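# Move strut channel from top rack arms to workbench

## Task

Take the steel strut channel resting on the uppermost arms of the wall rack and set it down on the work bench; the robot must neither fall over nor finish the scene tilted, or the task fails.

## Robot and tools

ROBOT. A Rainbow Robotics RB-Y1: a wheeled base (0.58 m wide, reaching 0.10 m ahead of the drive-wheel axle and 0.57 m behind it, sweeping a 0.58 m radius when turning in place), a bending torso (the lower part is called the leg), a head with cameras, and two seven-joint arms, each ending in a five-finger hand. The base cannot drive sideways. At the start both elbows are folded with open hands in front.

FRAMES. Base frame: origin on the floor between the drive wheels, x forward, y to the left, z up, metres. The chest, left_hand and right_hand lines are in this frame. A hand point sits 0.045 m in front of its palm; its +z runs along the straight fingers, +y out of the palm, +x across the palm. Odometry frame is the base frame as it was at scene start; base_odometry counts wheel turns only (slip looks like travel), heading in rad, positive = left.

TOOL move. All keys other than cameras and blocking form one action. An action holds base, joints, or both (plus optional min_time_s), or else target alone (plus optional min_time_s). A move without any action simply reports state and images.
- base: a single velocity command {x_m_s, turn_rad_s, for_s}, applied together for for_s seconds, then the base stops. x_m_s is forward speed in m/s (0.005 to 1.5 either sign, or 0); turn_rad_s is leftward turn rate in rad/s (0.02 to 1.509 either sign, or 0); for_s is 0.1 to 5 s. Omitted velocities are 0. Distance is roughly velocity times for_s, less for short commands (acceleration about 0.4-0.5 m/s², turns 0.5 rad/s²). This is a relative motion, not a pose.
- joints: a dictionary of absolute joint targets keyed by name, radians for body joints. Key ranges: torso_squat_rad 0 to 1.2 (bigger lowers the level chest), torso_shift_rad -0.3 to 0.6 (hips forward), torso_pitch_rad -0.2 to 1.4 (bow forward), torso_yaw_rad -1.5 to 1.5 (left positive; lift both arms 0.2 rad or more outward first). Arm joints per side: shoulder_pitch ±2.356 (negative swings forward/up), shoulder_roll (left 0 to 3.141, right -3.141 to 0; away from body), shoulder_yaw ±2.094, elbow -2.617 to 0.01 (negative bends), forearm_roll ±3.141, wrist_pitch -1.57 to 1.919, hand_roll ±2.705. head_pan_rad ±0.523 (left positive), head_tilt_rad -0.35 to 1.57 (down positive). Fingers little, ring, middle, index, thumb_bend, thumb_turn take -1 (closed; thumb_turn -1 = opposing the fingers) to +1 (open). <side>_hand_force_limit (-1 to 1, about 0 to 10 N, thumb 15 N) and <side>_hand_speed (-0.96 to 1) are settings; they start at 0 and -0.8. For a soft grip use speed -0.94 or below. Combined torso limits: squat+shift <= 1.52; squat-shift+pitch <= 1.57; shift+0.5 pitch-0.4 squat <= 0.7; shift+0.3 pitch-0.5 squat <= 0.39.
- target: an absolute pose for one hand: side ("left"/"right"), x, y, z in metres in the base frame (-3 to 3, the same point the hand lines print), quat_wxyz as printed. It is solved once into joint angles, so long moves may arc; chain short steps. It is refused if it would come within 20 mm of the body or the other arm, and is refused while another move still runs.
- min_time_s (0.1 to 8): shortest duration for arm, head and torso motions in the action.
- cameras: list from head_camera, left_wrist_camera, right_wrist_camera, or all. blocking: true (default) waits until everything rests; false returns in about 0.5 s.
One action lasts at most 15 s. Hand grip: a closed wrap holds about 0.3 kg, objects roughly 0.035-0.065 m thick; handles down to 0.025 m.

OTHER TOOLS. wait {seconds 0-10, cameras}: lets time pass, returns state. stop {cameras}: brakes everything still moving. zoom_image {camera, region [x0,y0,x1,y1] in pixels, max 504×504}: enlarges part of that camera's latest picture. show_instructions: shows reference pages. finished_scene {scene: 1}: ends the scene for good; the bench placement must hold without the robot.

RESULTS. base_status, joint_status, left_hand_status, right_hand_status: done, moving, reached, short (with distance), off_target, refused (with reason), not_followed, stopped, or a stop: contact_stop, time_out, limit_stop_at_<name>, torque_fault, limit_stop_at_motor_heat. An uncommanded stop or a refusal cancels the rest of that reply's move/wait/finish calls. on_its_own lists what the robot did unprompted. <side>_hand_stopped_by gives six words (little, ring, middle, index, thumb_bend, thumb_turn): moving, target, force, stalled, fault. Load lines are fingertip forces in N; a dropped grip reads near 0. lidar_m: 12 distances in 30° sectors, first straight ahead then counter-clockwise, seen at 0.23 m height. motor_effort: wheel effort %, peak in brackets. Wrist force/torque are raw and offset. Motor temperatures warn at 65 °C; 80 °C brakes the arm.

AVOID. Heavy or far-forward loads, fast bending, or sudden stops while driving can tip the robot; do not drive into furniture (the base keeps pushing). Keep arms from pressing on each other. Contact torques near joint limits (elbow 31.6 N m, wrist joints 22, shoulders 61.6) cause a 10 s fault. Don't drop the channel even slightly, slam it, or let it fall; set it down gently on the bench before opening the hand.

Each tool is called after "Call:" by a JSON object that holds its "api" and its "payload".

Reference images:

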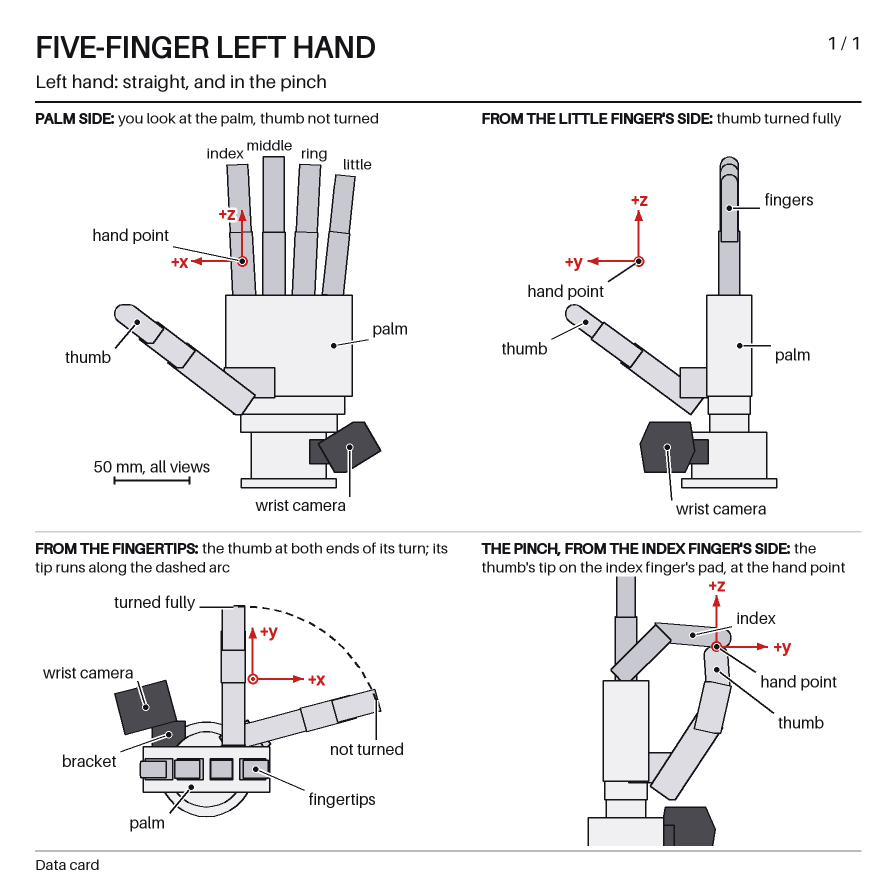

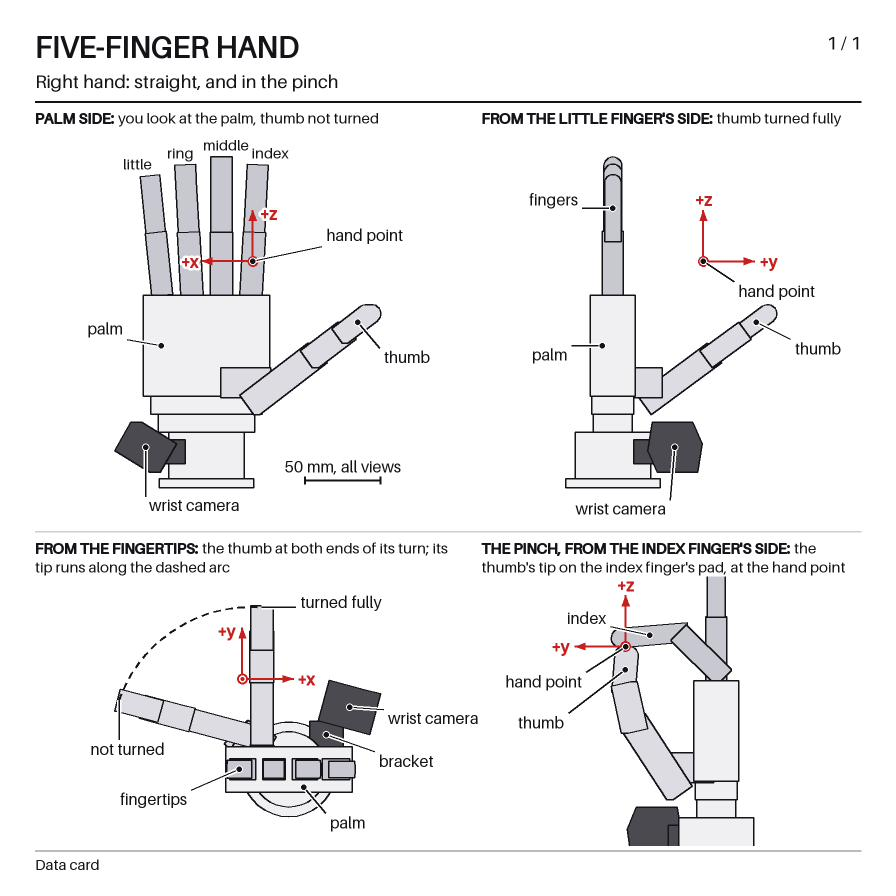

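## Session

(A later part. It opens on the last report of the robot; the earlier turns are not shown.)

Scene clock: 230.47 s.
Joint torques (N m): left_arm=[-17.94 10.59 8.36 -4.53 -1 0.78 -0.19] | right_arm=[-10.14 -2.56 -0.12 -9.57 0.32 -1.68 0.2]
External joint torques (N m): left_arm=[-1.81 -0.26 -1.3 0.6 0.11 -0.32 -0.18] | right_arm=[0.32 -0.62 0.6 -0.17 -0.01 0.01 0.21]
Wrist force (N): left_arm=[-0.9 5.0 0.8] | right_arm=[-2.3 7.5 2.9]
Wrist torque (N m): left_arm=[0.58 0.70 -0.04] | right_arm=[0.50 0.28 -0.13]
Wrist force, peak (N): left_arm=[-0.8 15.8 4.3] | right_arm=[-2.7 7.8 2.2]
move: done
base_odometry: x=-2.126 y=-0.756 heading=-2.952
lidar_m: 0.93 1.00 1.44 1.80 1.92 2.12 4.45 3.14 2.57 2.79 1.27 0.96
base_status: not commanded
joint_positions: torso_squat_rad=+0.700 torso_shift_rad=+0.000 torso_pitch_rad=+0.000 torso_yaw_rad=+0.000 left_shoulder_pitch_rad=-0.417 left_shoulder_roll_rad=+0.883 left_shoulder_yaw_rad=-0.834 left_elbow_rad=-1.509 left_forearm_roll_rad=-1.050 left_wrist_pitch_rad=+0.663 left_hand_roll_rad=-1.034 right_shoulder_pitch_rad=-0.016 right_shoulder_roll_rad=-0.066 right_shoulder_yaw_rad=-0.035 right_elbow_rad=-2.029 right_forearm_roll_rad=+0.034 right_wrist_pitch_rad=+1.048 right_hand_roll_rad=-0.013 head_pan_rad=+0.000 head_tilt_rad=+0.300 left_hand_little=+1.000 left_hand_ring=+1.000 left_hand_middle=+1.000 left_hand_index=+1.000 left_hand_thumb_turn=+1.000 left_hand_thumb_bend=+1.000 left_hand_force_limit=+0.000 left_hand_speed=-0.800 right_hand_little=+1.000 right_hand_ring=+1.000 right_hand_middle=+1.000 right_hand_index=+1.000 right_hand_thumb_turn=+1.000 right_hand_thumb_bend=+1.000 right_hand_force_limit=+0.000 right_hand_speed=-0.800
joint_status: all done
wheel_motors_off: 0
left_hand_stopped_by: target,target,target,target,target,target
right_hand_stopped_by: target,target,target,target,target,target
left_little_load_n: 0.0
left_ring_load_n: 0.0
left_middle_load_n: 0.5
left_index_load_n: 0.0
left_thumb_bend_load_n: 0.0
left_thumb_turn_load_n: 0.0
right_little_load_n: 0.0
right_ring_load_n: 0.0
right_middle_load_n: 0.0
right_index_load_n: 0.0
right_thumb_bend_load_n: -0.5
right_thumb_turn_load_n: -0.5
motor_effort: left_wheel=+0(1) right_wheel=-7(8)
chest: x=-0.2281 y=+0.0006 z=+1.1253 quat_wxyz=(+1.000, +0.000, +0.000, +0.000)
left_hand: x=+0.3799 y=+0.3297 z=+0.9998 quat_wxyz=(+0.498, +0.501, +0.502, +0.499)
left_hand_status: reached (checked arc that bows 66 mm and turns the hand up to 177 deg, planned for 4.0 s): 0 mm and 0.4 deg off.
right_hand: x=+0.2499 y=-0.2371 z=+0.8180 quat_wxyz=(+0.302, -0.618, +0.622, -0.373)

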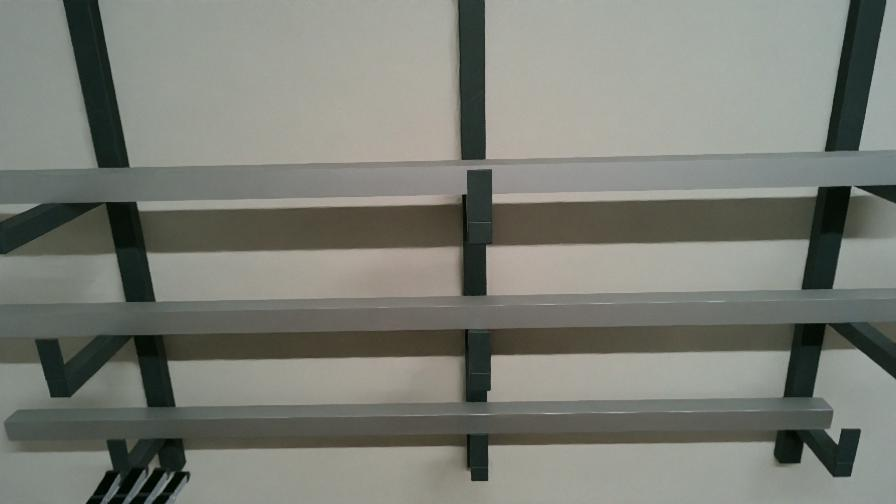

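Call:
{"api": "move", "payload": {"target": {"side": "left", "x": 0.38, "y": 0.33, "z": 1.12, "quat_wxyz": [0.5, 0.5, 0.5, 0.5]}, "min_time_s": 2, "cameras": ["all"]}}

Scene clock: 242.07 s.
Joint torques (N m): left_arm=[-17.26 11.18 14.07 -4.51 -1.19 0.79 -0.22] | right_arm=[-10.46 -2.61 -0.19 -9.53 0.32 -1.81 0.15]
External joint torques (N m): left_arm=[-0.93 -0.81 2.57 -0.88 0.18 0.34 -0.21] | right_arm=[0 -0.67 0.52 -0.13 -0.01 -0.12 0.15]
Wrist force (N): left_arm=[-0.7 4.9 0.7] | right_arm=[-2.8 7.0 2.5]
Wrist torque (N m): left_arm=[0.56 0.65 -0.02] | right_arm=[0.40 0.39 -0.17]
Wrist force, peak (N): left_arm=[-1.0 5.3 0.7] | right_arm=[-3.1 7.4 2.5]
move: done
base_odometry: x=-2.126 y=-0.756 heading=-2.952
lidar_m: 0.93 0.99 1.46 1.79 1.92 2.11 4.46 3.13 2.57 2.79 1.25 0.96
base_status: not commanded
joint_positions: torso_squat_rad=+0.700 torso_shift_rad=+0.000 torso_pitch_rad=+0.000 torso_yaw_rad=+0.000 left_shoulder_pitch_rad=-0.535 left_shoulder_roll_rad=+1.136 left_shoulder_yaw_rad=-0.788 left_elbow_rad=-1.848 left_forearm_roll_rad=-0.550 left_wrist_pitch_rad=+0.749 left_hand_roll_rad=-1.363 right_shoulder_pitch_rad=-0.016 right_shoulder_roll_rad=-0.066 right_shoulder_yaw_rad=-0.035 right_elbow_rad=-2.029 right_forearm_roll_rad=+0.034 right_wrist_pitch_rad=+1.048 right_hand_roll_rad=-0.013 head_pan_rad=+0.000 head_tilt_rad=+0.300 left_hand_little=+1.000 left_hand_ring=+1.000 left_hand_middle=+1.000 left_hand_index=+1.000 left_hand_thumb_turn=+1.000 left_hand_thumb_bend=+1.000 left_hand_force_limit=+0.000 left_hand_speed=-0.800 right_hand_little=+1.000 right_hand_ring=+1.000 right_hand_middle=+1.000 right_hand_index=+1.000 right_hand_thumb_turn=+1.000 right_hand_thumb_bend=+1.000 right_hand_force_limit=+0.000 right_hand_speed=-0.800
joint_status: all done
wheel_motors_off: 0
left_hand_stopped_by: target,target,target,target,target,target
right_hand_stopped_by: target,target,target,target,target,target
left_little_load_n: 0.0
left_ring_load_n: 0.0
left_middle_load_n: 0.0
left_index_load_n: 0.0
left_thumb_bend_load_n: 0.0
left_thumb_turn_load_n: 0.0
right_little_load_n: 0.0
right_ring_load_n: 0.0
right_middle_load_n: 0.0
right_index_load_n: 0.0
right_thumb_bend_load_n: 0.0
right_thumb_turn_load_n: 0.0
motor_effort: left_wheel=+0(1) right_wheel=-8(8)
chest: x=-0.2281 y=+0.0006 z=+1.1253 quat_wxyz=(+1.000, +0.000, +0.000, +0.000)
left_hand: x=+0.3800 y=+0.3299 z=+1.1198 quat_wxyz=(+0.500, +0.500, +0.500, +0.500)
left_hand_status: reached (checked arc that bows 13 mm and turns the hand up to 2 deg, planned for 2.0 s): 0 mm and 0.1 deg off.
right_hand: x=+0.2499 y=-0.2371 z=+0.8180 quat_wxyz=(+0.302, -0.618, +0.622, -0.373)
pictures: head_camera, left_wrist_camera, right_wrist_camera

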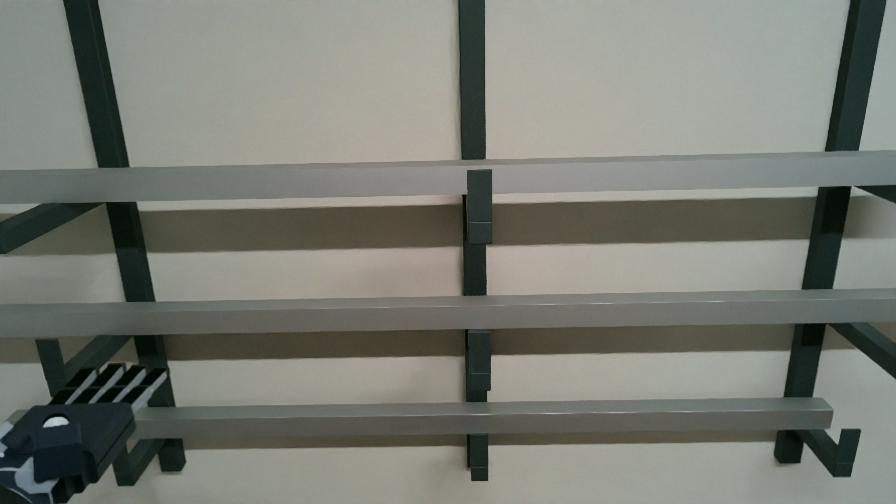

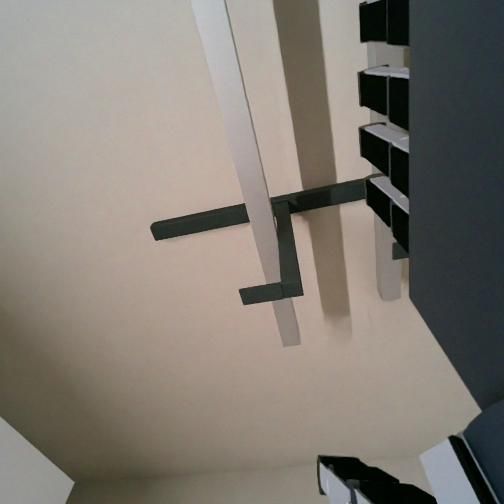

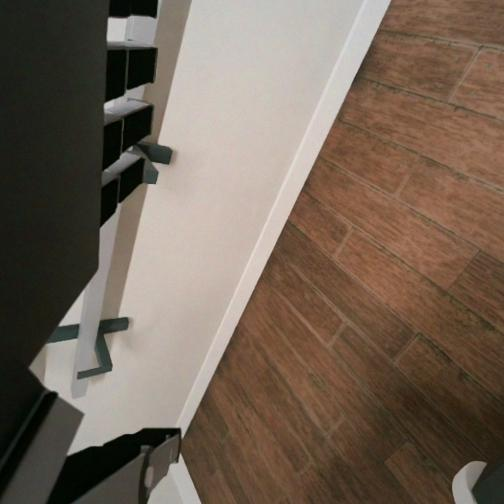

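Call:
{"api": "move", "payload": {"target": {"side": "right", "x": 0.38, "y": -0.27, "z": 1.0, "quat_wxyz": [0.5, 0.5, 0.5, 0.5]}, "min_time_s": 4, "cameras": []}}

Call:
{"api": "move", "payload": {"target": {"side": "right", "x": 0.38, "y": -0.27, "z": 1.12, "quat_wxyz": [0.5, 0.5, 0.5, 0.5]}, "min_time_s": 2, "cameras": ["head_camera", "right_wrist_camera"]}}

Scene clock: 270.90 s.
Joint torques (N m): left_arm=[-17.44 11.9 13.57 -4.36 -1.18 0.76 -0.16] | right_arm=[-16.62 -11.38 -7.56 -4.15 1.6 0.69 0.2]
External joint torques (N m): left_arm=[-1.11 -0.1 2.07 -0.73 0.2 0.32 -0.16] | right_arm=[-0.72 -2.81 1.14 0.84 0.37 -0.12 0.2]
Wrist force (N): left_arm=[-0.6 4.9 0.5] | right_arm=[-2.0 -3.1 -0.2]
Wrist torque (N m): left_arm=[0.58 0.60 -0.02] | right_arm=[-0.09 0.46 -0.31]
Wrist force, peak (N): left_arm=[-0.9 5.4 0.8] | right_arm=[-5.6 6.9 2.1]
move: done
base_odometry: x=-2.126 y=-0.756 heading=-2.952
lidar_m: 0.92 1.00 1.46 1.80 1.92 2.11 4.45 3.12 2.58 2.79 1.26 0.95
base_status: not commanded
joint_positions: torso_squat_rad=+0.700 torso_shift_rad=+0.000 torso_pitch_rad=+0.000 torso_yaw_rad=+0.000 left_shoulder_pitch_rad=-0.535 left_shoulder_roll_rad=+1.136 left_shoulder_yaw_rad=-0.788 left_elbow_rad=-1.848 left_forearm_roll_rad=-0.550 left_wrist_pitch_rad=+0.749 left_hand_roll_rad=-1.363 right_shoulder_pitch_rad=-0.502 right_shoulder_roll_rad=-0.798 right_shoulder_yaw_rad=+0.947 right_elbow_rad=-1.542 right_forearm_roll_rad=+0.959 right_wrist_pitch_rad=+0.803 right_hand_roll_rad=+1.151 head_pan_rad=+0.000 head_tilt_rad=+0.300 left_hand_little=+1.000 left_hand_ring=+1.000 left_hand_middle=+1.000 left_hand_index=+1.000 left_hand_thumb_turn=+1.000 left_hand_thumb_bend=+1.000 left_hand_force_limit=+0.000 left_hand_speed=-0.800 right_hand_little=+1.000 right_hand_ring=+1.000 right_hand_middle=+1.000 right_hand_index=+1.000 right_hand_thumb_turn=+1.000 right_hand_thumb_bend=+1.000 right_hand_force_limit=+0.000 right_hand_speed=-0.800
joint_status: all done
wheel_motors_off: 0
left_hand_stopped_by: target,target,target,target,target,target
right_hand_stopped_by: target,target,target,target,target,target
left_little_load_n: 0.0
left_ring_load_n: 0.0
left_middle_load_n: 0.0
left_index_load_n: 0.0
left_thumb_bend_load_n: 0.0
left_thumb_turn_load_n: 0.0
right_little_load_n: 0.0
right_ring_load_n: 0.0
right_middle_load_n: 0.0
right_index_load_n: 0.0
right_thumb_bend_load_n: 0.0
right_thumb_turn_load_n: 0.0
motor_effort: left_wheel=+0(1) right_wheel=-8(8)
chest: x=-0.2281 y=+0.0006 z=+1.1253 quat_wxyz=(+1.000, +0.000, +0.000, +0.000)
left_hand: x=+0.3800 y=+0.3299 z=+1.1198 quat_wxyz=(+0.500, +0.500, +0.500, +0.500)
right_hand: x=+0.3799 y=-0.2698 z=+0.9998 quat_wxyz=(-0.500, -0.500, -0.500, -0.500)
right_hand_status: reached (checked arc that bows 56 mm and turns the hand up to 176 deg, planned for 4.0 s): 0 mm and 0.1 deg off.

Scene clock: 273.23 s.
Joint torques (N m): left_arm=[-17.49 12.08 13.71 -4.29 -1.26 0.79 -0.19] | right_arm=[-16.79 -12.3 -10.22 -4.73 1.29 0.3 0.06]
External joint torques (N m): left_arm=[-1.16 0.08 2.21 -0.66 0.11 0.35 -0.18] | right_arm=[-0.54 -2.53 0.05 -0.83 -0.24 0.12 0.05]
Wrist force (N): left_arm=[-0.6 5.2 0.6] | right_arm=[-1.9 -3.0 -0.2]
Wrist torque (N m): left_arm=[0.61 0.63 -0.03] | right_arm=[-0.11 0.47 -0.31]
Wrist force, peak (N): left_arm=[-0.9 5.3 0.6] | right_arm=[-2.4 -3.3 -0.9]
move: done
base_odometry: x=-2.126 y=-0.756 heading=-2.952
lidar_m: 0.94 1.00 1.44 1.79 1.93 2.12 4.43 3.11 2.56 2.80 1.27 0.96
base_status: not commanded
joint_positions: torso_squat_rad=+0.700 torso_shift_rad=+0.000 torso_pitch_rad=+0.000 torso_yaw_rad=+0.000 left_shoulder_pitch_rad=-0.535 left_shoulder_roll_rad=+1.136 left_shoulder_yaw_rad=-0.788 left_elbow_rad=-1.848 left_forearm_roll_rad=-0.550 left_wrist_pitch_rad=+0.749 left_hand_roll_rad=-1.363 right_shoulder_pitch_rad=-0.623 right_shoulder_roll_rad=-1.010 right_shoulder_yaw_rad=+0.860 right_elbow_rad=-1.888 right_forearm_roll_rad=+0.507 right_wrist_pitch_rad=+0.905 right_hand_roll_rad=+1.482 head_pan_rad=+0.000 head_tilt_rad=+0.300 left_hand_little=+1.000 left_hand_ring=+1.000 left_hand_middle=+1.000 left_hand_index=+1.000 left_hand_thumb_turn=+1.000 left_hand_thumb_bend=+1.000 left_hand_force_limit=+0.000 left_hand_speed=-0.800 right_hand_little=+1.000 right_hand_ring=+1.000 right_hand_middle=+1.000 right_hand_index=+1.000 right_hand_thumb_turn=+1.000 right_hand_thumb_bend=+1.000 right_hand_force_limit=+0.000 right_hand_speed=-0.800
joint_status: all done
wheel_motors_off: 0
left_hand_stopped_by: target,target,target,target,target,target
right_hand_stopped_by: target,target,target,target,target,target
left_little_load_n: 0.0
left_ring_load_n: 0.0
left_middle_load_n: 0.0
left_index_load_n: 0.0
left_thumb_bend_load_n: 0.0
left_thumb_turn_load_n: 0.0
right_little_load_n: 0.0
right_ring_load_n: 0.0
right_middle_load_n: 0.0
right_index_load_n: 0.0
right_thumb_bend_load_n: 0.0
right_thumb_turn_load_n: 0.0
motor_effort: left_wheel=+0(1) right_wheel=-7(8)
chest: x=-0.2281 y=+0.0006 z=+1.1253 quat_wxyz=(+1.000, +0.000, +0.000, +0.000)
left_hand: x=+0.3800 y=+0.3299 z=+1.1198 quat_wxyz=(+0.500, +0.500, +0.500, +0.500)
right_hand: x=+0.3800 y=-0.2699 z=+1.1196 quat_wxyz=(-0.500, -0.500, -0.500, -0.500)
right_hand_status: reached (checked arc that bows 16 mm and turns the hand up to 2 deg, planned for 2.0 s): 0 mm and 0.0 deg off.

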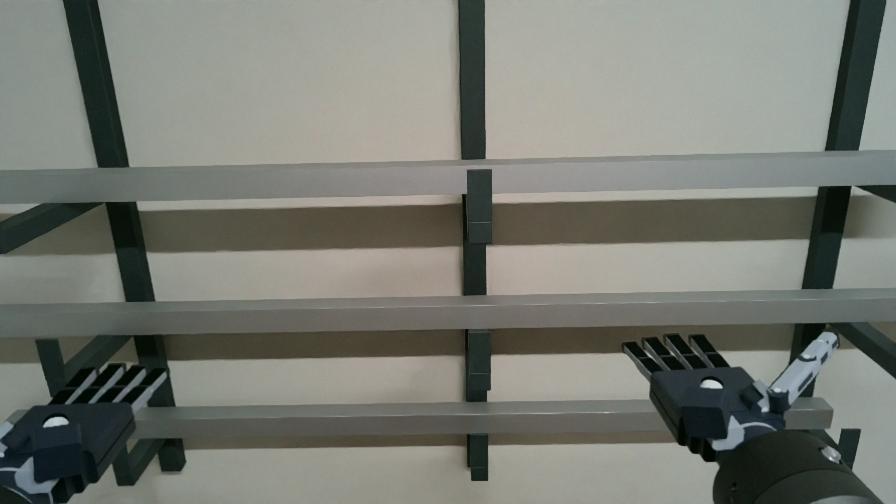

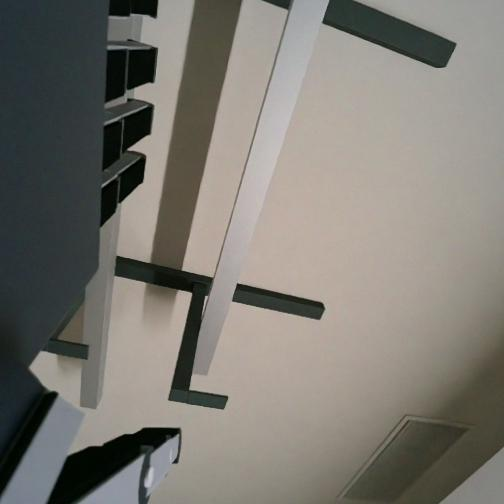

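Call:
{"api": "move", "payload": {"base": {"turn_rad_s": -0.1, "for_s": 0.72}, "cameras": ["head_camera"]}}

Call:
{"api": "wait", "payload": {"seconds": 0.3, "cameras": []}}

Scene clock: 299.77 s.
Joint torques (N m): left_arm=[-16.97 11.78 13.6 -4.22 -1.07 0.87 -0.2] | right_arm=[-16.68 -12.7 -10.45 -4.75 1.21 0.24 0.33]
External joint torques (N m): left_arm=[-0.64 -0.22 2.1 -0.59 0.31 0.42 -0.2] | right_arm=[-0.44 -2.93 -0.17 -0.85 -0.32 0.06 0.33]
Wrist force (N): left_arm=[-0.7 4.9 0.6] | right_arm=[-1.7 -2.8 -0.6]
Wrist torque (N m): left_arm=[0.56 0.64 -0.01] | right_arm=[-0.08 0.45 -0.32]
Wrist force, peak (N): left_arm=[-1.0 5.3 0.7] | right_arm=[-2.2 -3.3 -0.3]
move: done
base_odometry: x=-2.126 y=-0.756 heading=-3.025
lidar_m: 0.94 0.98 1.34 1.80 1.87 2.02 4.47 3.35 2.57 2.80 1.36 0.97
base_status: done (sent for 0.73 of 0.73 s)
joint_positions: torso_squat_rad=+0.700 torso_shift_rad=+0.000 torso_pitch_rad=+0.000 torso_yaw_rad=+0.000 left_shoulder_pitch_rad=-0.535 left_shoulder_roll_rad=+1.136 left_shoulder_yaw_rad=-0.788 left_elbow_rad=-1.848 left_forearm_roll_rad=-0.550 left_wrist_pitch_rad=+0.749 left_hand_roll_rad=-1.363 right_shoulder_pitch_rad=-0.623 right_shoulder_roll_rad=-1.010 right_shoulder_yaw_rad=+0.860 right_elbow_rad=-1.888 right_forearm_roll_rad=+0.507 right_wrist_pitch_rad=+0.905 right_hand_roll_rad=+1.482 head_pan_rad=+0.000 head_tilt_rad=+0.300 left_hand_little=+1.000 left_hand_ring=+1.000 left_hand_middle=+1.000 left_hand_index=+1.000 left_hand_thumb_turn=+1.000 left_hand_thumb_bend=+1.000 left_hand_force_limit=+0.000 left_hand_speed=-0.800 right_hand_little=+1.000 right_hand_ring=+1.000 right_hand_middle=+1.000 right_hand_index=+1.000 right_hand_thumb_turn=+1.000 right_hand_thumb_bend=+1.000 right_hand_force_limit=+0.000 right_hand_speed=-0.800
joint_status: not commanded
wheel_motors_off: 0
left_hand_stopped_by: target,target,target,target,target,target
right_hand_stopped_by: target,target,target,target,target,target
left_little_load_n: 0.0
left_ring_load_n: 0.0
left_middle_load_n: 0.0
left_index_load_n: 0.0
left_thumb_bend_load_n: 0.0
left_thumb_turn_load_n: 0.0
right_little_load_n: 0.0
right_ring_load_n: 0.0
right_middle_load_n: 0.0
right_index_load_n: 0.0
right_thumb_bend_load_n: 0.0
right_thumb_turn_load_n: 0.0
motor_effort: left_wheel=+3(18) right_wheel=-2(40)
chest: x=-0.2280 y=+0.0006 z=+1.1253 quat_wxyz=(+1.000, +0.000, +0.000, +0.000)
left_hand: x=+0.3800 y=+0.3299 z=+1.1198 quat_wxyz=(+0.500, +0.500, +0.500, +0.500)
right_hand: x=+0.3800 y=-0.2699 z=+1.1196 quat_wxyz=(-0.500, -0.500, -0.500, -0.500)

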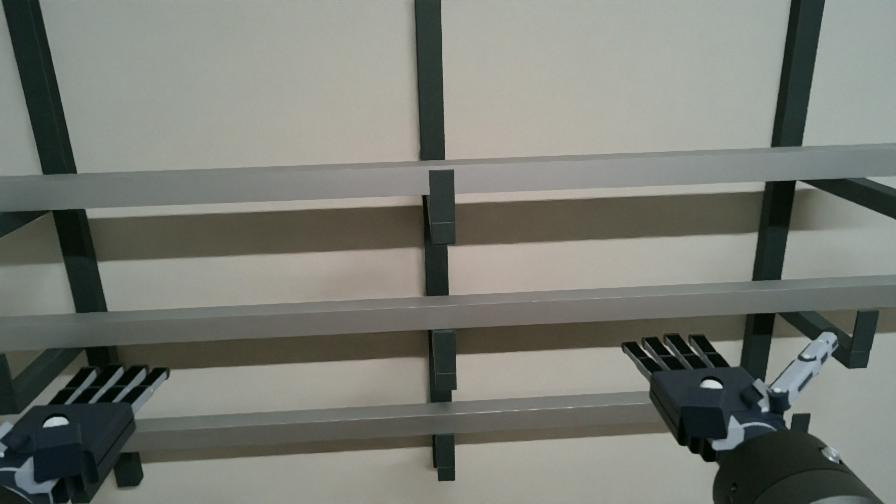

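Scene clock: 300.07 s.
Joint torques (N m): left_arm=[-17.38 11.49 13.35 -4.38 -1.2 0.75 -0.28] | right_arm=[-16.49 -12.24 -10.05 -4.65 1.28 0.36 0.3]
External joint torques (N m): left_arm=[-1.05 -0.51 1.85 -0.75 0.17 0.31 -0.27] | right_arm=[-0.25 -2.47 0.23 -0.75 -0.25 0.19 0.29]
Wrist force (N): left_arm=[-1.0 5.0 0.8] | right_arm=[-2.3 -2.8 -0.5]
Wrist torque (N m): left_arm=[0.57 0.70 -0.03] | right_arm=[-0.05 0.55 -0.34]
Wrist force, peak (N): left_arm=[-0.8 5.4 0.6] | right_arm=[-2.3 -2.8 -0.5]
base_odometry: x=-2.126 y=-0.756 heading=-3.025
lidar_m: 0.93 0.98 1.36 1.81 1.88 2.03 4.45 3.34 2.59 2.80 1.35 0.98
base_status: done (sent for 0.73 of 0.73 s)
joint_positions: torso_squat_rad=+0.700 torso_shift_rad=+0.000 torso_pitch_rad=+0.000 torso_yaw_rad=+0.000 left_shoulder_pitch_rad=-0.535 left_shoulder_roll_rad=+1.136 left_shoulder_yaw_rad=-0.788 left_elbow_rad=-1.848 left_forearm_roll_rad=-0.550 left_wrist_pitch_rad=+0.749 left_hand_roll_rad=-1.363 right_shoulder_pitch_rad=-0.623 right_shoulder_roll_rad=-1.010 right_shoulder_yaw_rad=+0.860 right_elbow_rad=-1.888 right_forearm_roll_rad=+0.507 right_wrist_pitch_rad=+0.905 right_hand_roll_rad=+1.482 head_pan_rad=+0.000 head_tilt_rad=+0.300 left_hand_little=+1.000 left_hand_ring=+1.000 left_hand_middle=+1.000 left_hand_index=+1.000 left_hand_thumb_turn=+1.000 left_hand_thumb_bend=+1.000 left_hand_force_limit=+0.000 left_hand_speed=-0.800 right_hand_little=+1.000 right_hand_ring=+1.000 right_hand_middle=+1.000 right_hand_index=+1.000 right_hand_thumb_turn=+1.000 right_hand_thumb_bend=+1.000 right_hand_force_limit=+0.000 right_hand_speed=-0.800
joint_status: not commanded
wheel_motors_off: 0
left_hand_stopped_by: target,target,target,target,target,target
right_hand_stopped_by: target,target,target,target,target,target
left_little_load_n: 0.0
left_ring_load_n: 0.0
left_middle_load_n: 0.0
left_index_load_n: 0.0
left_thumb_bend_load_n: 0.0
left_thumb_turn_load_n: 0.0
right_little_load_n: 0.0
right_ring_load_n: 0.0
right_middle_load_n: 0.0
right_index_load_n: 0.0
right_thumb_bend_load_n: 0.0
right_thumb_turn_load_n: 0.0
motor_effort: left_wheel=+3(18) right_wheel=-2(40)
chest: x=-0.2280 y=+0.0006 z=+1.1253 quat_wxyz=(+1.000, +0.000, +0.000, +0.000)
left_hand: x=+0.3800 y=+0.3299 z=+1.1198 quat_wxyz=(+0.500, +0.500, +0.500, +0.500)
right_hand: x=+0.3800 y=-0.2699 z=+1.1196 quat_wxyz=(-0.500, -0.500, -0.500, -0.500)
wait: 0.30 s; at rest by 0.27 s

Call:
{"api": "move", "payload": {"base": {"x_m_s": 0.15, "for_s": 1.67}, "joints": {"head_tilt_rad": 0.4}, "cameras": ["all"]}}

Scene clock: 306.97 s.
Joint torques (N m): left_arm=[-16.61 11.99 13.46 -4.01 -1.19 0.67 -0.22] | right_arm=[-16.1 -12.03 -10.42 -4.36 1.25 0.31 0.31]
External joint torques (N m): left_arm=[-0.29 -0.01 1.96 -0.38 0.19 0.23 -0.22] | right_arm=[0.14 -2.26 -0.14 -0.46 -0.28 0.13 0.31]
Wrist force (N): left_arm=[-1.0 5.0 0.5] | right_arm=[-2.1 -2.8 -0.2]
Wrist torque (N m): left_arm=[0.59 0.68 -0.04] | right_arm=[-0.10 0.48 -0.31]
Wrist force, peak (N): left_arm=[-0.9 5.5 0.2] | right_arm=[-2.2 -3.2 -0.5]
move: done
base_odometry: x=-2.374 y=-0.784 heading=-3.025
lidar_m: 0.68 0.72 0.99 1.82 1.88 2.22 4.70 3.35 2.78 2.80 1.01 0.71
base_status: done (sent for 1.67 of 1.67 s)
joint_positions: torso_squat_rad=+0.700 torso_shift_rad=+0.000 torso_pitch_rad=+0.000 torso_yaw_rad=+0.000 left_shoulder_pitch_rad=-0.535 left_shoulder_roll_rad=+1.137 left_shoulder_yaw_rad=-0.788 left_elbow_rad=-1.848 left_forearm_roll_rad=-0.550 left_wrist_pitch_rad=+0.749 left_hand_roll_rad=-1.363 right_shoulder_pitch_rad=-0.623 right_shoulder_roll_rad=-1.010 right_shoulder_yaw_rad=+0.860 right_elbow_rad=-1.888 right_forearm_roll_rad=+0.507 right_wrist_pitch_rad=+0.905 right_hand_roll_rad=+1.482 head_pan_rad=+0.000 head_tilt_rad=+0.400 left_hand_little=+1.000 left_hand_ring=+1.000 left_hand_middle=+1.000 left_hand_index=+1.000 left_hand_thumb_turn=+1.000 left_hand_thumb_bend=+1.000 left_hand_force_limit=+0.000 left_hand_speed=-0.800 right_hand_little=+1.000 right_hand_ring=+1.000 right_hand_middle=+1.000 right_hand_index=+1.000 right_hand_thumb_turn=+1.000 right_hand_thumb_bend=+1.000 right_hand_force_limit=+0.000 right_hand_speed=-0.800
joint_status: all done
wheel_motors_off: 0
left_hand_stopped_by: target,target,target,target,target,target
right_hand_stopped_by: target,target,target,target,target,target
left_little_load_n: 0.0
left_ring_load_n: 0.0
left_middle_load_n: 0.0
left_index_load_n: 0.0
left_thumb_bend_load_n: 0.0
left_thumb_turn_load_n: 0.0
right_little_load_n: 0.0
right_ring_load_n: 0.0
right_middle_load_n: 0.0
right_index_load_n: 0.0
right_thumb_bend_load_n: 0.0
right_thumb_turn_load_n: 0.0
motor_effort: left_wheel=-2(26) right_wheel=-3(45)
chest: x=-0.2280 y=+0.0005 z=+1.1253 quat_wxyz=(+1.000, +0.000, +0.000, +0.000)
left_hand: x=+0.3801 y=+0.3299 z=+1.1198 quat_wxyz=(+0.500, +0.500, +0.500, +0.500)
right_hand: x=+0.3801 y=-0.2699 z=+1.1196 quat_wxyz=(-0.500, -0.500, -0.500, -0.500)
pictures: head_camera, left_wrist_camera, right_wrist_camera

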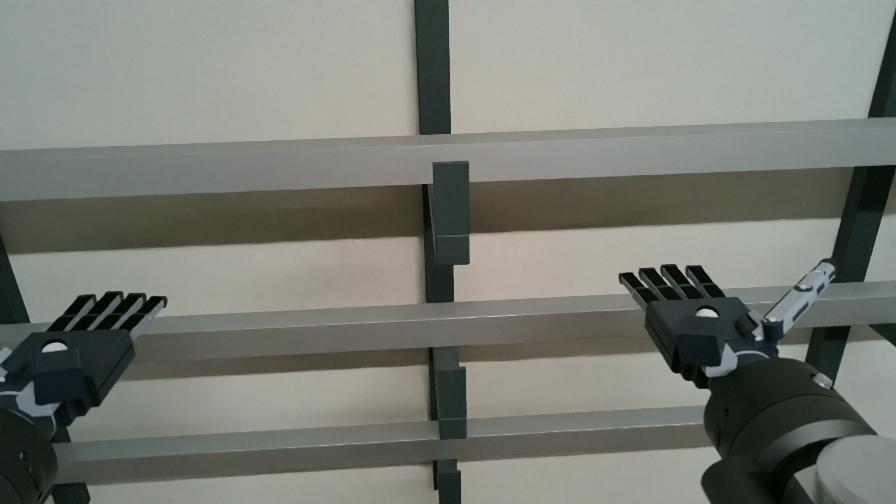

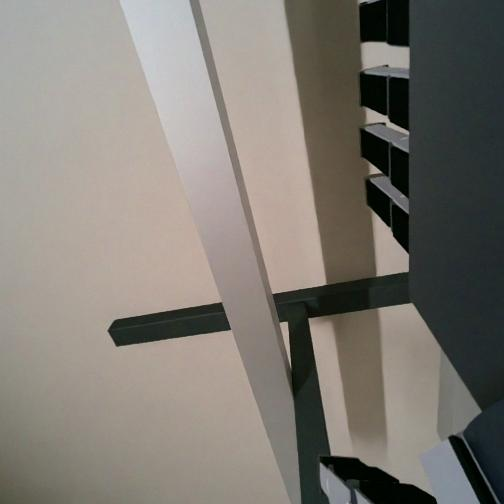

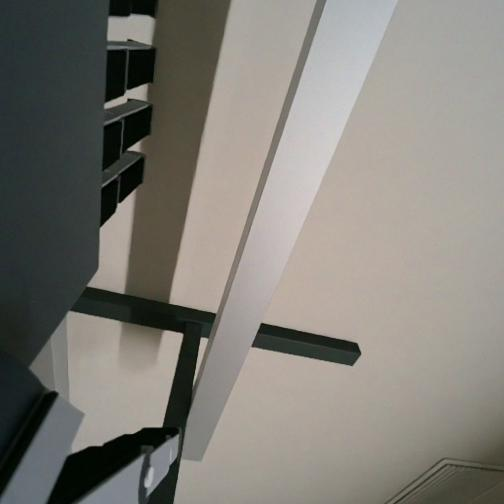

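Call:
{"api": "move", "payload": {"base": {"x_m_s": 0.1, "for_s": 1.2}, "joints": {"head_tilt_rad": 0.45}, "cameras": ["all"]}}

Scene clock: 313.00 s.
Joint torques (N m): left_arm=[-17.21 11.38 13.35 -3.91 -1.2 0.82 -0.15] | right_arm=[-16.42 -11.77 -10.46 -4.04 1.38 0.22 0.16]
External joint torques (N m): left_arm=[-0.89 -0.63 1.85 -0.28 0.17 0.38 -0.14] | right_arm=[-0.17 -2 -0.18 -0.14 -0.15 0.04 0.16]
Wrist force (N): left_arm=[-1.1 5.2 0.4] | right_arm=[-2.2 -3.3 -0.7]
Wrist torque (N m): left_arm=[0.63 0.71 -0.05] | right_arm=[-0.11 0.54 -0.34]
Wrist force, peak (N): left_arm=[-0.9 5.6 -0.2] | right_arm=[-2.0 -3.7 -0.7]
move: done
base_odometry: x=-2.494 y=-0.798 heading=-3.025
lidar_m: 0.56 0.59 0.82 1.83 1.87 2.32 4.83 3.33 2.69 2.31 0.83 0.60
base_status: done (sent for 1.2 of 1.2 s)
joint_positions: torso_squat_rad=+0.700 torso_shift_rad=+0.000 torso_pitch_rad=+0.000 torso_yaw_rad=+0.000 left_shoulder_pitch_rad=-0.535 left_shoulder_roll_rad=+1.137 left_shoulder_yaw_rad=-0.788 left_elbow_rad=-1.848 left_forearm_roll_rad=-0.550 left_wrist_pitch_rad=+0.749 left_hand_roll_rad=-1.363 right_shoulder_pitch_rad=-0.623 right_shoulder_roll_rad=-1.010 right_shoulder_yaw_rad=+0.860 right_elbow_rad=-1.888 right_forearm_roll_rad=+0.507 right_wrist_pitch_rad=+0.905 right_hand_roll_rad=+1.482 head_pan_rad=+0.000 head_tilt_rad=+0.450 left_hand_little=+1.000 left_hand_ring=+1.000 left_hand_middle=+1.000 left_hand_index=+1.000 left_hand_thumb_turn=+1.000 left_hand_thumb_bend=+1.000 left_hand_force_limit=+0.000 left_hand_speed=-0.800 right_hand_little=+1.000 right_hand_ring=+1.000 right_hand_middle=+1.000 right_hand_index=+1.000 right_hand_thumb_turn=+1.000 right_hand_thumb_bend=+1.000 right_hand_force_limit=+0.000 right_hand_speed=-0.800
joint_status: all done
wheel_motors_off: 0
left_hand_stopped_by: target,target,target,target,target,target
right_hand_stopped_by: target,target,target,target,target,target
left_little_load_n: 0.0
left_ring_load_n: 0.0
left_middle_load_n: 0.0
left_index_load_n: 0.0
left_thumb_bend_load_n: 0.0
left_thumb_turn_load_n: 0.0
right_little_load_n: 0.0
right_ring_load_n: 0.0
right_middle_load_n: 0.0
right_index_load_n: 0.0
right_thumb_bend_load_n: 0.0
right_thumb_turn_load_n: 0.0
motor_effort: left_wheel=+2(23) right_wheel=-8(40)
chest: x=-0.2280 y=+0.0005 z=+1.1253 quat_wxyz=(+1.000, +0.000, +0.000, +0.000)
left_hand: x=+0.3801 y=+0.3299 z=+1.1198 quat_wxyz=(+0.500, +0.500, +0.500, +0.500)
right_hand: x=+0.3801 y=-0.2699 z=+1.1196 quat_wxyz=(-0.500, -0.500, -0.500, -0.500)
pictures: head_camera, left_wrist_camera, right_wrist_camera

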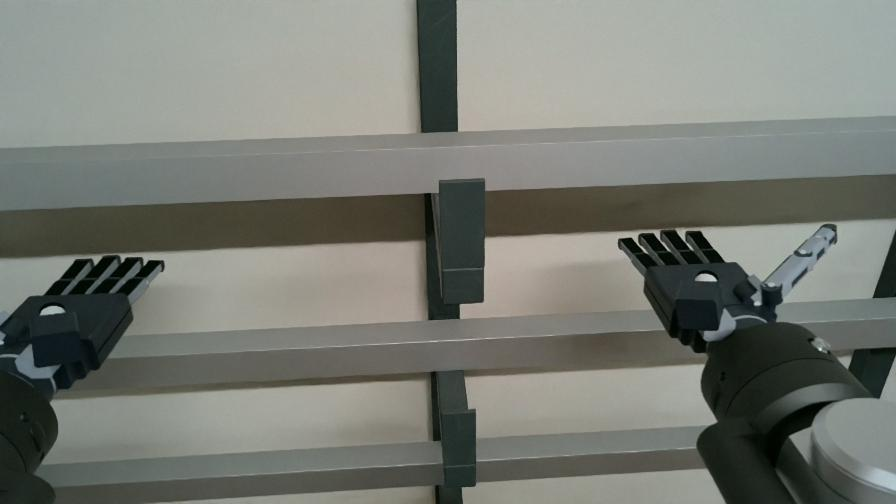

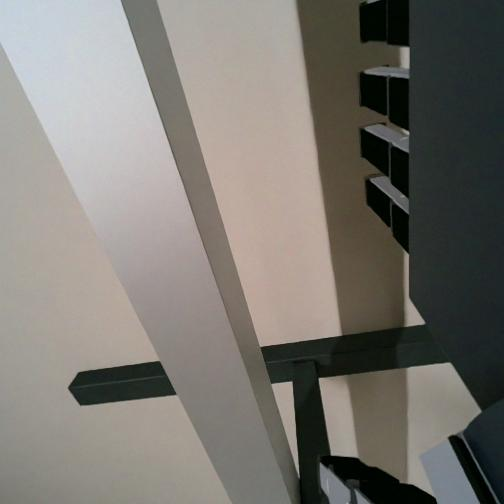

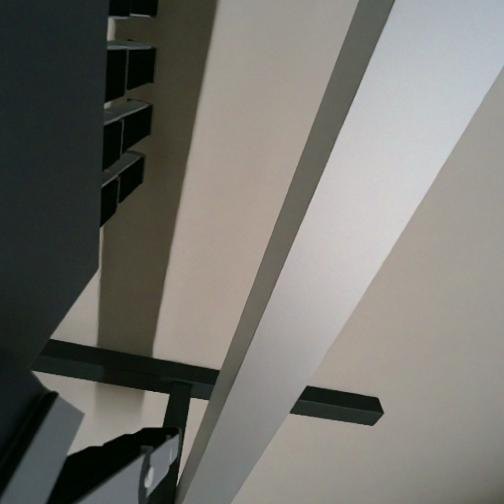

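Call:
{"api": "move", "payload": {"joints": {"torso_squat_rad": 0.65}, "min_time_s": 1, "cameras": []}}

Call:
{"api": "move", "payload": {"base": {"x_m_s": 0.06, "for_s": 0.85}, "cameras": ["all"]}}

Scene clock: 333.73 s.
Joint torques (N m): left_arm=[-17.35 11.44 13.07 -3.81 -1.2 0.73 0] | right_arm=[-16.42 -11.83 -10.03 -4.2 1.36 0.35 0.27]
External joint torques (N m): left_arm=[-1.03 -0.56 1.57 -0.18 0.18 0.29 0] | right_arm=[-0.18 -2.07 0.25 -0.3 -0.17 0.17 0.26]
Wrist force (N): left_arm=[-0.8 4.8 0.6] | right_arm=[-2.2 -2.9 -0.3]
Wrist torque (N m): left_arm=[0.56 0.65 -0.03] | right_arm=[-0.06 0.49 -0.30]
Wrist force, peak (N): left_arm=[-0.9 5.4 0.5] | right_arm=[-2.0 -3.4 -0.6]
move: done
base_odometry: x=-2.494 y=-0.798 heading=-3.025
lidar_m: 0.57 0.59 0.82 1.82 1.86 2.31 4.80 3.33 2.70 2.31 0.83 0.60
base_status: not commanded
joint_positions: torso_squat_rad=+0.650 torso_shift_rad=+0.000 torso_pitch_rad=+0.000 torso_yaw_rad=+0.000 left_shoulder_pitch_rad=-0.535 left_shoulder_roll_rad=+1.137 left_shoulder_yaw_rad=-0.788 left_elbow_rad=-1.848 left_forearm_roll_rad=-0.550 left_wrist_pitch_rad=+0.749 left_hand_roll_rad=-1.363 right_shoulder_pitch_rad=-0.623 right_shoulder_roll_rad=-1.010 right_shoulder_yaw_rad=+0.860 right_elbow_rad=-1.888 right_forearm_roll_rad=+0.507 right_wrist_pitch_rad=+0.905 right_hand_roll_rad=+1.482 head_pan_rad=+0.000 head_tilt_rad=+0.450 left_hand_little=+1.000 left_hand_ring=+1.000 left_hand_middle=+1.000 left_hand_index=+1.000 left_hand_thumb_turn=+1.000 left_hand_thumb_bend=+1.000 left_hand_force_limit=+0.000 left_hand_speed=-0.800 right_hand_little=+1.000 right_hand_ring=+1.000 right_hand_middle=+1.000 right_hand_index=+1.000 right_hand_thumb_turn=+1.000 right_hand_thumb_bend=+1.000 right_hand_force_limit=+0.000 right_hand_speed=-0.800
joint_status: all done
wheel_motors_off: 0
left_hand_stopped_by: target,target,target,target,target,target
right_hand_stopped_by: target,target,target,target,target,target
left_little_load_n: 0.0
left_ring_load_n: 0.0
left_middle_load_n: 0.5
left_index_load_n: 0.0
left_thumb_bend_load_n: 0.0
left_thumb_turn_load_n: 0.0
right_little_load_n: 0.0
right_ring_load_n: 0.0
right_middle_load_n: 0.0
right_index_load_n: 0.0
right_thumb_bend_load_n: -0.5
right_thumb_turn_load_n: 0.0
motor_effort: left_wheel=+2(2) right_wheel=-9(9)
chest: x=-0.2279 y=+0.0006 z=+1.1472 quat_wxyz=(+1.000, +0.000, +0.000, +0.000)
left_hand: x=+0.3801 y=+0.3299 z=+1.1416 quat_wxyz=(+0.500, +0.500, +0.500, +0.500)
right_hand: x=+0.3801 y=-0.2699 z=+1.1414 quat_wxyz=(-0.500, -0.500, -0.500, -0.500)

Scene clock: 335.20 s.
Joint torques (N m): left_arm=[-17.31 11.11 12.87 -3.79 -1.22 0.7 -0.21] | right_arm=[-16.15 -11.87 -10.06 -4.04 1.34 0.3 0.34]
External joint torques (N m): left_arm=[-0.99 -0.89 1.37 -0.16 0.15 0.26 -0.21] | right_arm=[0.09 -2.1 0.22 -0.14 -0.19 0.12 0.33]
Wrist force (N): left_arm=[-0.9 5.0 0.8] | right_arm=[-2.4 -3.0 0.1]
Wrist torque (N m): left_arm=[0.57 0.67 -0.03] | right_arm=[-0.11 0.54 -0.34]
Wrist force, peak (N): left_arm=[-0.9 5.5 0.1] | right_arm=[-2.2 -3.8 -0.3]
move: done
base_odometry: x=-2.545 y=-0.804 heading=-3.024
lidar_m: 0.51 0.54 0.74 1.83 1.87 2.33 4.88 3.32 2.75 2.10 0.75 0.54
base_status: done (sent for 0.87 of 0.87 s)
joint_positions: torso_squat_rad=+0.650 torso_shift_rad=+0.000 torso_pitch_rad=+0.000 torso_yaw_rad=+0.000 left_shoulder_pitch_rad=-0.535 left_shoulder_roll_rad=+1.137 left_shoulder_yaw_rad=-0.788 left_elbow_rad=-1.848 left_forearm_roll_rad=-0.550 left_wrist_pitch_rad=+0.749 left_hand_roll_rad=-1.363 right_shoulder_pitch_rad=-0.623 right_shoulder_roll_rad=-1.010 right_shoulder_yaw_rad=+0.860 right_elbow_rad=-1.888 right_forearm_roll_rad=+0.507 right_wrist_pitch_rad=+0.905 right_hand_roll_rad=+1.482 head_pan_rad=+0.000 head_tilt_rad=+0.450 left_hand_little=+1.000 left_hand_ring=+1.000 left_hand_middle=+1.000 left_hand_index=+1.000 left_hand_thumb_turn=+1.000 left_hand_thumb_bend=+1.000 left_hand_force_limit=+0.000 left_hand_speed=-0.800 right_hand_little=+1.000 right_hand_ring=+1.000 right_hand_middle=+1.000 right_hand_index=+1.000 right_hand_thumb_turn=+1.000 right_hand_thumb_bend=+1.000 right_hand_force_limit=+0.000 right_hand_speed=-0.800
joint_status: not commanded
wheel_motors_off: 0
left_hand_stopped_by: target,target,target,target,target,target
right_hand_stopped_by: target,target,target,target,target,target
left_little_load_n: 0.0
left_ring_load_n: 0.0
left_middle_load_n: 0.0
left_index_load_n: 0.0
left_thumb_bend_load_n: 0.0
left_thumb_turn_load_n: 0.0
right_little_load_n: 0.0
right_ring_load_n: 0.0
right_middle_load_n: 0.0
right_index_load_n: 0.0
right_thumb_bend_load_n: 0.0
right_thumb_turn_load_n: 0.0
motor_effort: left_wheel=+4(26) right_wheel=-9(26)
chest: x=-0.2280 y=+0.0006 z=+1.1472 quat_wxyz=(+1.000, +0.000, +0.000, +0.000)
left_hand: x=+0.3801 y=+0.3299 z=+1.1417 quat_wxyz=(+0.500, +0.500, +0.500, +0.500)
right_hand: x=+0.3801 y=-0.2699 z=+1.1415 quat_wxyz=(-0.500, -0.500, -0.500, -0.500)
pictures: head_camera, left_wrist_camera, right_wrist_camera

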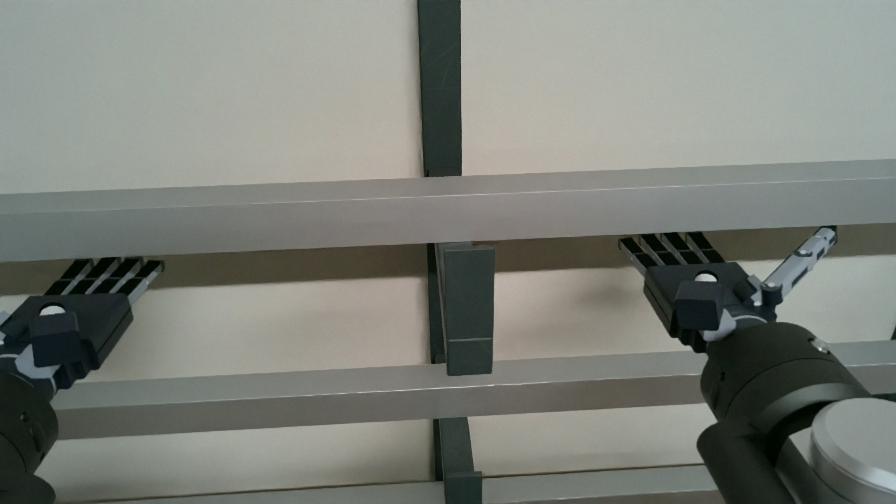

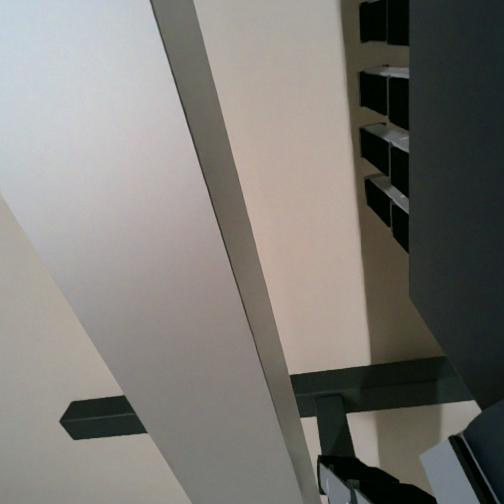

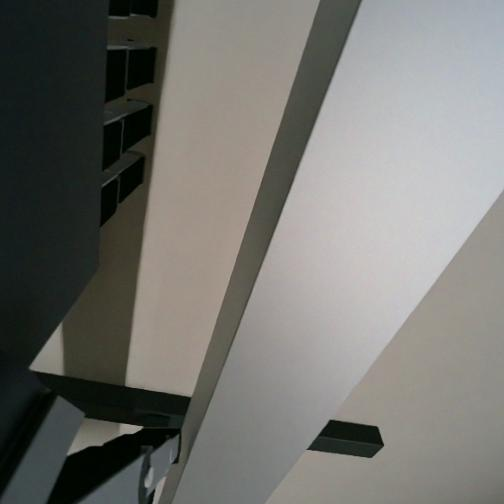

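Call:
{"api": "move", "payload": {"base": {"x_m_s": 0.05, "for_s": 0.7}, "cameras": ["all"]}}

Scene clock: 343.33 s.
Joint torques (N m): left_arm=[-16.81 11.24 13.57 -3.64 -1.41 0.54 -0.22] | right_arm=[-16.26 -11.51 -10.23 -3.89 1.33 0.27 0.28]
External joint torques (N m): left_arm=[-0.49 -0.77 2.07 -0.01 -0.03 0.1 -0.22] | right_arm=[-0.02 -1.74 0.05 0 -0.19 0.1 0.27]
Wrist force (N): left_arm=[-0.8 5.0 0.4] | right_arm=[-2.2 -3.0 -0.3]
Wrist torque (N m): left_arm=[0.60 0.64 -0.02] | right_arm=[-0.09 0.51 -0.29]
Wrist force, peak (N): left_arm=[-1.1 5.5 0.1] | right_arm=[-2.1 -3.5 -0.5]
move: done
base_odometry: x=-2.580 y=-0.809 heading=-3.023
lidar_m: 0.48 0.51 0.71 1.82 1.88 2.37 4.90 3.33 2.76 1.98 0.70 0.51
base_status: done (sent for 0.7 of 0.7 s)
joint_positions: torso_squat_rad=+0.650 torso_shift_rad=+0.000 torso_pitch_rad=+0.000 torso_yaw_rad=+0.000 left_shoulder_pitch_rad=-0.535 left_shoulder_roll_rad=+1.137 left_shoulder_yaw_rad=-0.788 left_elbow_rad=-1.848 left_forearm_roll_rad=-0.550 left_wrist_pitch_rad=+0.749 left_hand_roll_rad=-1.363 right_shoulder_pitch_rad=-0.623 right_shoulder_roll_rad=-1.010 right_shoulder_yaw_rad=+0.860 right_elbow_rad=-1.888 right_forearm_roll_rad=+0.507 right_wrist_pitch_rad=+0.905 right_hand_roll_rad=+1.482 head_pan_rad=+0.000 head_tilt_rad=+0.450 left_hand_little=+1.000 left_hand_ring=+1.000 left_hand_middle=+1.000 left_hand_index=+1.000 left_hand_thumb_turn=+1.000 left_hand_thumb_bend=+1.000 left_hand_force_limit=+0.000 left_hand_speed=-0.800 right_hand_little=+1.000 right_hand_ring=+1.000 right_hand_middle=+1.000 right_hand_index=+1.000 right_hand_thumb_turn=+1.000 right_hand_thumb_bend=+1.000 right_hand_force_limit=+0.000 right_hand_speed=-0.800
joint_status: not commanded
wheel_motors_off: 0
left_hand_stopped_by: target,target,target,target,target,target
right_hand_stopped_by: target,target,target,target,target,target
left_little_load_n: 0.0
left_ring_load_n: 0.0
left_middle_load_n: 0.0
left_index_load_n: 0.0
left_thumb_bend_load_n: 0.0
left_thumb_turn_load_n: 0.0
right_little_load_n: 0.0
right_ring_load_n: 0.0
right_middle_load_n: 0.0
right_index_load_n: 0.0
right_thumb_bend_load_n: 0.0
right_thumb_turn_load_n: 0.0
motor_effort: left_wheel=+4(25) right_wheel=-8(22)
chest: x=-0.2280 y=+0.0006 z=+1.1472 quat_wxyz=(+1.000, +0.000, +0.000, +0.000)
left_hand: x=+0.3801 y=+0.3299 z=+1.1417 quat_wxyz=(+0.500, +0.500, +0.500, +0.500)
right_hand: x=+0.3801 y=-0.2699 z=+1.1415 quat_wxyz=(-0.500, -0.500, -0.500, -0.500)
pictures: head_camera, left_wrist_camera, right_wrist_camera

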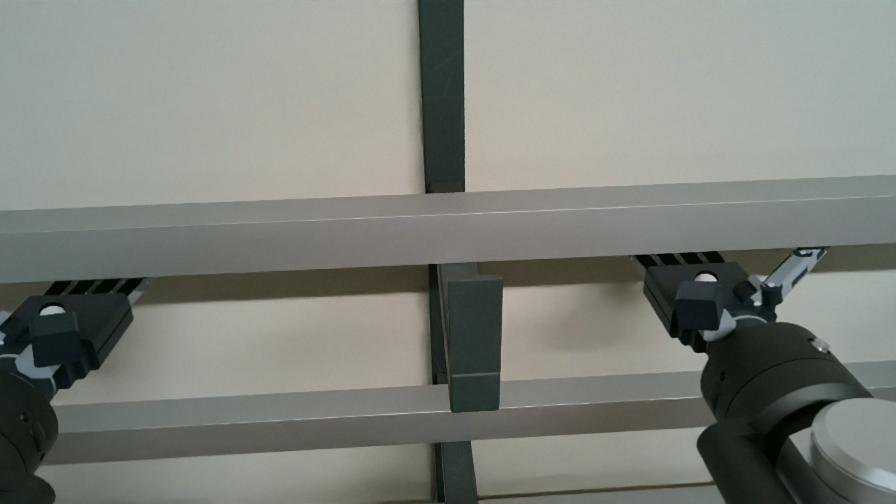

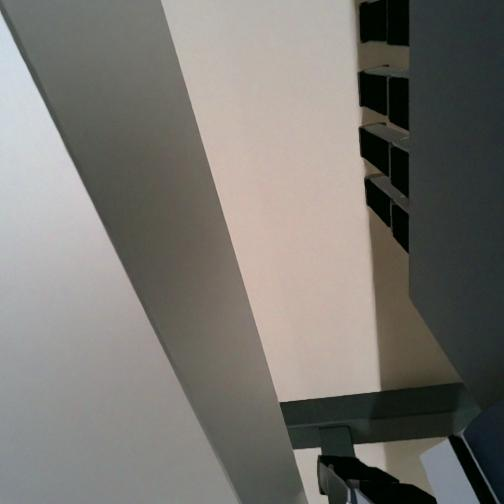

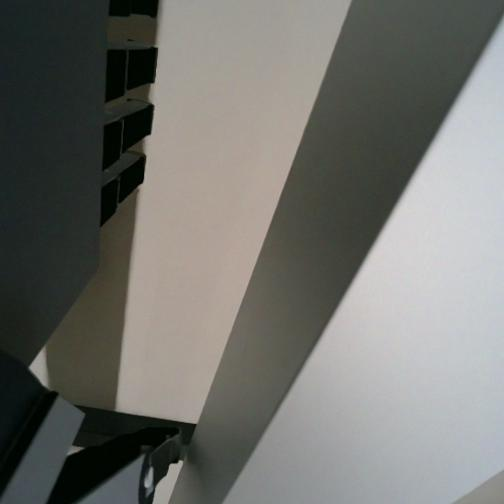

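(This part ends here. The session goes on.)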